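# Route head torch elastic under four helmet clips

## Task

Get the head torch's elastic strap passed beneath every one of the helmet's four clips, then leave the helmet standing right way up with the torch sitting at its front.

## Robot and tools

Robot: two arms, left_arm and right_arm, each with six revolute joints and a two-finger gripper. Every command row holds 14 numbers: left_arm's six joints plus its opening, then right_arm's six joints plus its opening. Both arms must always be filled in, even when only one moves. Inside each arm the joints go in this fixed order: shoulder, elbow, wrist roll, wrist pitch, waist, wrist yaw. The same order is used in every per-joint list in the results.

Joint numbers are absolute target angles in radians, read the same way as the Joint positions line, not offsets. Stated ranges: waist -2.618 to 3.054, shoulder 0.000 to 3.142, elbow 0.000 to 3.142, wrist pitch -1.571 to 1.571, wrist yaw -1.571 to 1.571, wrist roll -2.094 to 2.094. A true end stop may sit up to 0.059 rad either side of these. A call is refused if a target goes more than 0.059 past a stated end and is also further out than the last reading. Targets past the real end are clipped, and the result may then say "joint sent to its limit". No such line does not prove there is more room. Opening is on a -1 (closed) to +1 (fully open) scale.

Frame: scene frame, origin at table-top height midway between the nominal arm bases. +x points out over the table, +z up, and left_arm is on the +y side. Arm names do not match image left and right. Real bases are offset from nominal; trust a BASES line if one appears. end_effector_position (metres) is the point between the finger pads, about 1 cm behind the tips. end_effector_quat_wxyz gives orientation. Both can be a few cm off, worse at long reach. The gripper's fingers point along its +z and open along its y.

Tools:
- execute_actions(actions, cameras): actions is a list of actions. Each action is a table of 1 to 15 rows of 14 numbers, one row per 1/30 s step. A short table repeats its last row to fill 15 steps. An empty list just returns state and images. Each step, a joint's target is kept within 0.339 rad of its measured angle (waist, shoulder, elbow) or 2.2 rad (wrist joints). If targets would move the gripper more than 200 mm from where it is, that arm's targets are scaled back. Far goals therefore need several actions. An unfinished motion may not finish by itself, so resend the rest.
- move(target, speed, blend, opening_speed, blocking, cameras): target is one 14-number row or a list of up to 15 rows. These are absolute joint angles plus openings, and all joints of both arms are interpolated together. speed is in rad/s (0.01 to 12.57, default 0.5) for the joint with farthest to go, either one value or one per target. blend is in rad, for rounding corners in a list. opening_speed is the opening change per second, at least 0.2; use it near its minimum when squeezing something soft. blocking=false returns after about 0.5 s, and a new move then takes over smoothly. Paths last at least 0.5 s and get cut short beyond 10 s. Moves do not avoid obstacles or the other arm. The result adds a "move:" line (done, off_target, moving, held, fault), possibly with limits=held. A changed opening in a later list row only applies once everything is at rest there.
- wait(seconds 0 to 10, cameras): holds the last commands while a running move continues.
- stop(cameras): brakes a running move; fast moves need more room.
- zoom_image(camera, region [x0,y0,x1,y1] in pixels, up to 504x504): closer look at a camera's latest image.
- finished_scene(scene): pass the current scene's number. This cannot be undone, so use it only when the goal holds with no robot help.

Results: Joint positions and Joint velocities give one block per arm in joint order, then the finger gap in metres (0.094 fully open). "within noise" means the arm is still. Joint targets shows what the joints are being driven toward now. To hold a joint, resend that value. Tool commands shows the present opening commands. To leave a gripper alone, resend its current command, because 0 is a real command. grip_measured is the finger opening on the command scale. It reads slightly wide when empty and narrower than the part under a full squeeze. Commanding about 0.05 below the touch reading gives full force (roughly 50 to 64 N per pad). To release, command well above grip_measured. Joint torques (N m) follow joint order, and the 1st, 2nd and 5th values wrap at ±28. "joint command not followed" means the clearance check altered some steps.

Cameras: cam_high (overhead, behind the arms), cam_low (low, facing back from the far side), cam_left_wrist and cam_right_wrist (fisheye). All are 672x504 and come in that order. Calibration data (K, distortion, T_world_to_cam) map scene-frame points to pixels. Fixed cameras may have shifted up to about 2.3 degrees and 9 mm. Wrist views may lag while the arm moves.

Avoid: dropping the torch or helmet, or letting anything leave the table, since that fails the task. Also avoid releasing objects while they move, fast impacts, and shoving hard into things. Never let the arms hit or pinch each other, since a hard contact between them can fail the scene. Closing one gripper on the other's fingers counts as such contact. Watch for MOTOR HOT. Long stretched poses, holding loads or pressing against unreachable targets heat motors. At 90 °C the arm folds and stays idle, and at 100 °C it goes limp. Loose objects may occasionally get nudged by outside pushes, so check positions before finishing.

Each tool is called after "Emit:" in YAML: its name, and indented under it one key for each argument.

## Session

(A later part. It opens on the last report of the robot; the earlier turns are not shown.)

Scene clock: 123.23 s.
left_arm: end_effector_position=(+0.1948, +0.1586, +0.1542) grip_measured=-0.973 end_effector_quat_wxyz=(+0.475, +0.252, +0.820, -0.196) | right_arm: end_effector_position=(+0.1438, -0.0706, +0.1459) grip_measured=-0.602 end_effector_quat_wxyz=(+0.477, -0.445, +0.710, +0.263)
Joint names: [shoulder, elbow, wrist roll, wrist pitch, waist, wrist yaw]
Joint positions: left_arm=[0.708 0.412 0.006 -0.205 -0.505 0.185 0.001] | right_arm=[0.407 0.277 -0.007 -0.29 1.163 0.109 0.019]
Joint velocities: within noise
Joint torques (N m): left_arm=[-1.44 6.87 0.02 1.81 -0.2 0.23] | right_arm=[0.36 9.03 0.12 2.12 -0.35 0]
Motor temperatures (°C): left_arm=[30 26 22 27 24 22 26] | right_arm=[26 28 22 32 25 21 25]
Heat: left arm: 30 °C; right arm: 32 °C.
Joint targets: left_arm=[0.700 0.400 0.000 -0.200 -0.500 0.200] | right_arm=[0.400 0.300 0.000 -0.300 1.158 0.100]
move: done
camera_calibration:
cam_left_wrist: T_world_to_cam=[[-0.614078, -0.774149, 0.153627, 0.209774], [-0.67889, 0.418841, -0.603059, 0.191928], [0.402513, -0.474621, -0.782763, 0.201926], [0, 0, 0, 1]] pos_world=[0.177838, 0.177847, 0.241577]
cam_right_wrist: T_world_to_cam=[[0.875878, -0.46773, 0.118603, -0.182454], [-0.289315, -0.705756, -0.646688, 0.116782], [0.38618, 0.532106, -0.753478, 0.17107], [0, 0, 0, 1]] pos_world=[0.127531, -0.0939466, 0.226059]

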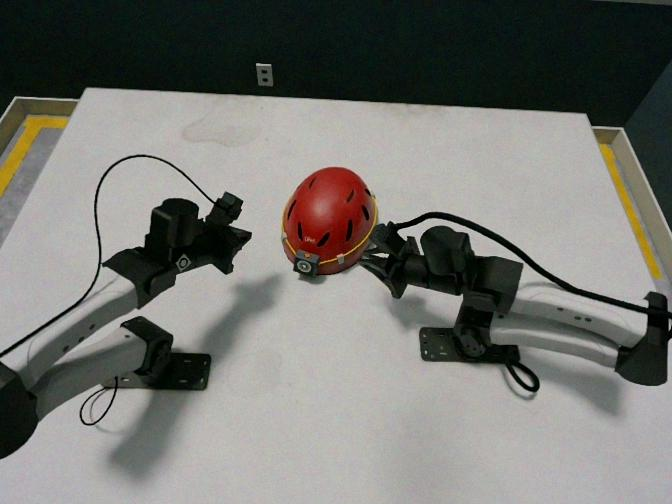

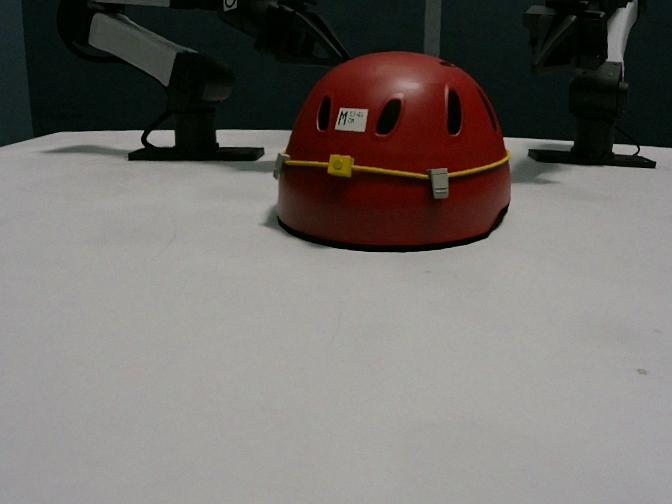

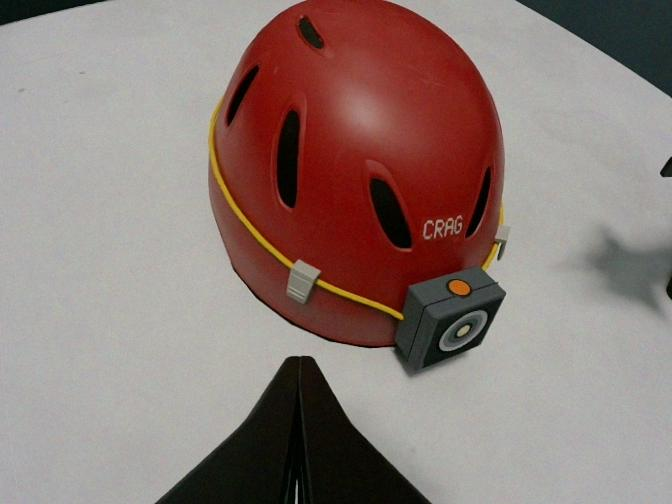

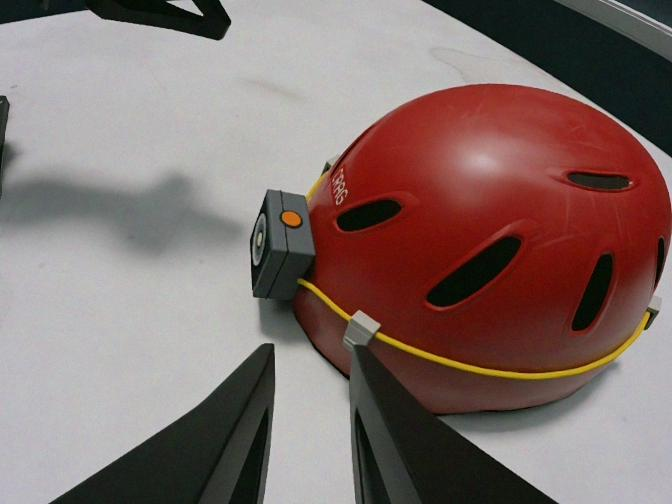

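Emit:
zoom_image:
  camera: "cam_low"
  region: [255, 120, 525, 220]

Emit:
zoom_image:
  camera: "cam_left_wrist"
  region: [200, 180, 530, 390]

Emit:
zoom_image:
  camera: "cam_right_wrist"
  region: [280, 260, 440, 380]

Emit:
zoom_image:
  camera: "cam_right_wrist"
  region: [560, 240, 672, 400]

Emit:
zoom_image:
  camera: "cam_low"
  region: [260, 130, 320, 200]

Scaled by 1.867.

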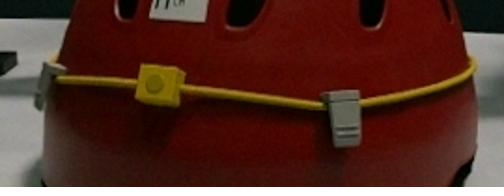

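Scaled by 1.527 from the camera's 672x504 image, which has a finer 960x720 frame.

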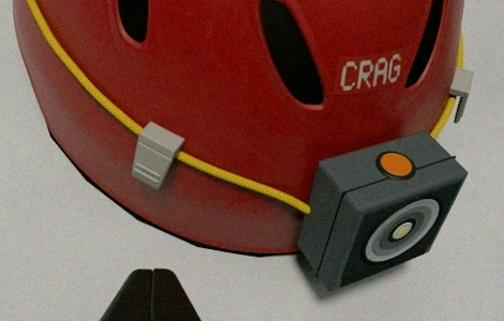

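Scaled by 3.150 from the camera's 672x504 image, which has a finer 960x720 frame.

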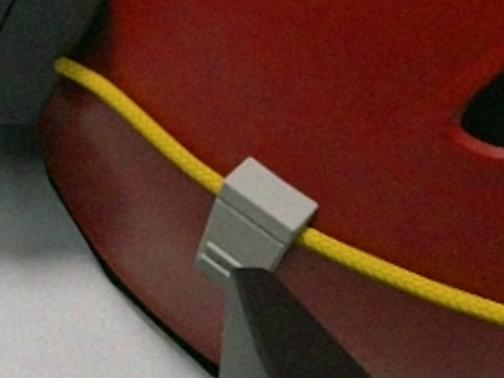

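Scaled by 3.150 from the camera's 672x504 image, which has a finer 960x720 frame.

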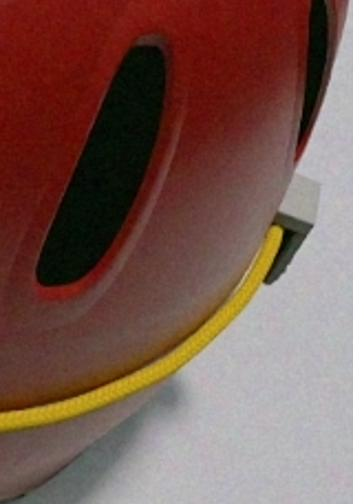

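Scaled by 7.200.

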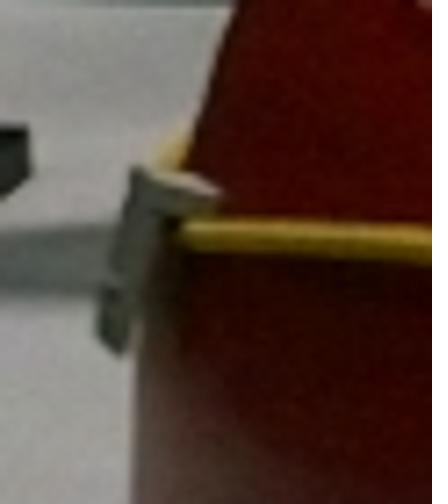

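Emit:
zoom_image:
  camera: "cam_low"
  region: [405, 145, 475, 215]

Emit:
zoom_image:
  camera: "cam_left_wrist"
  region: [260, 240, 340, 320]

Emit:
zoom_image:
  camera: "cam_high"
  region: [260, 150, 400, 300]

Scaled by 7.200.

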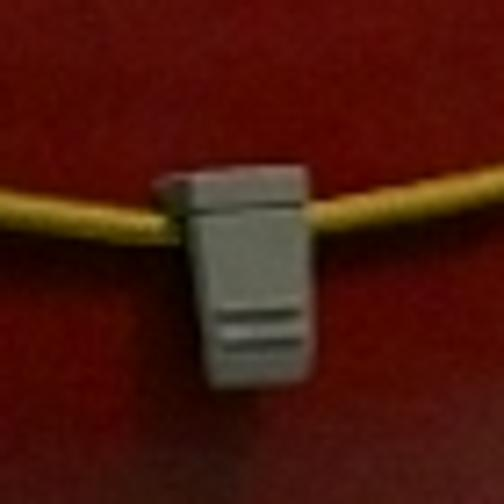

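Scaled by 6.300 from the camera's 672x504 image, which has a finer 960x720 frame.

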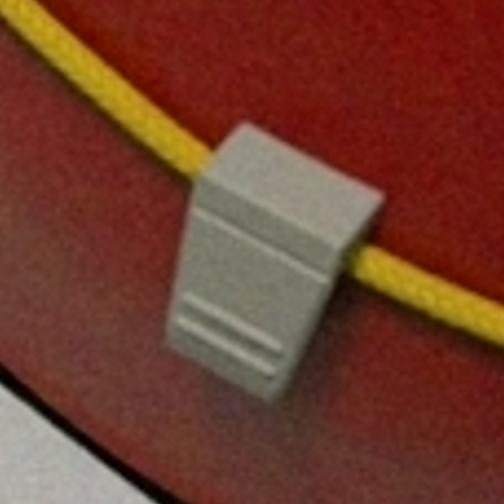

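Scaled by 3.360.

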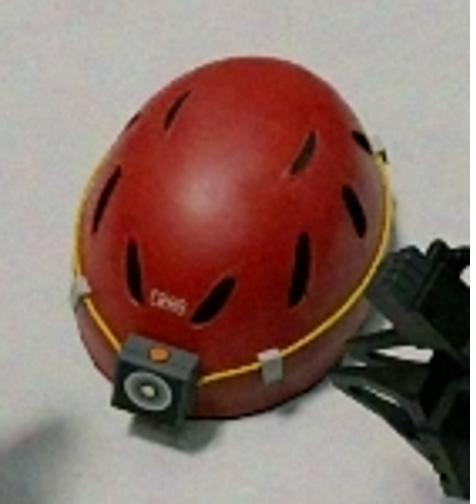

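Emit:
finished_scene:
  scene: 2

The scene is finished: the task was done.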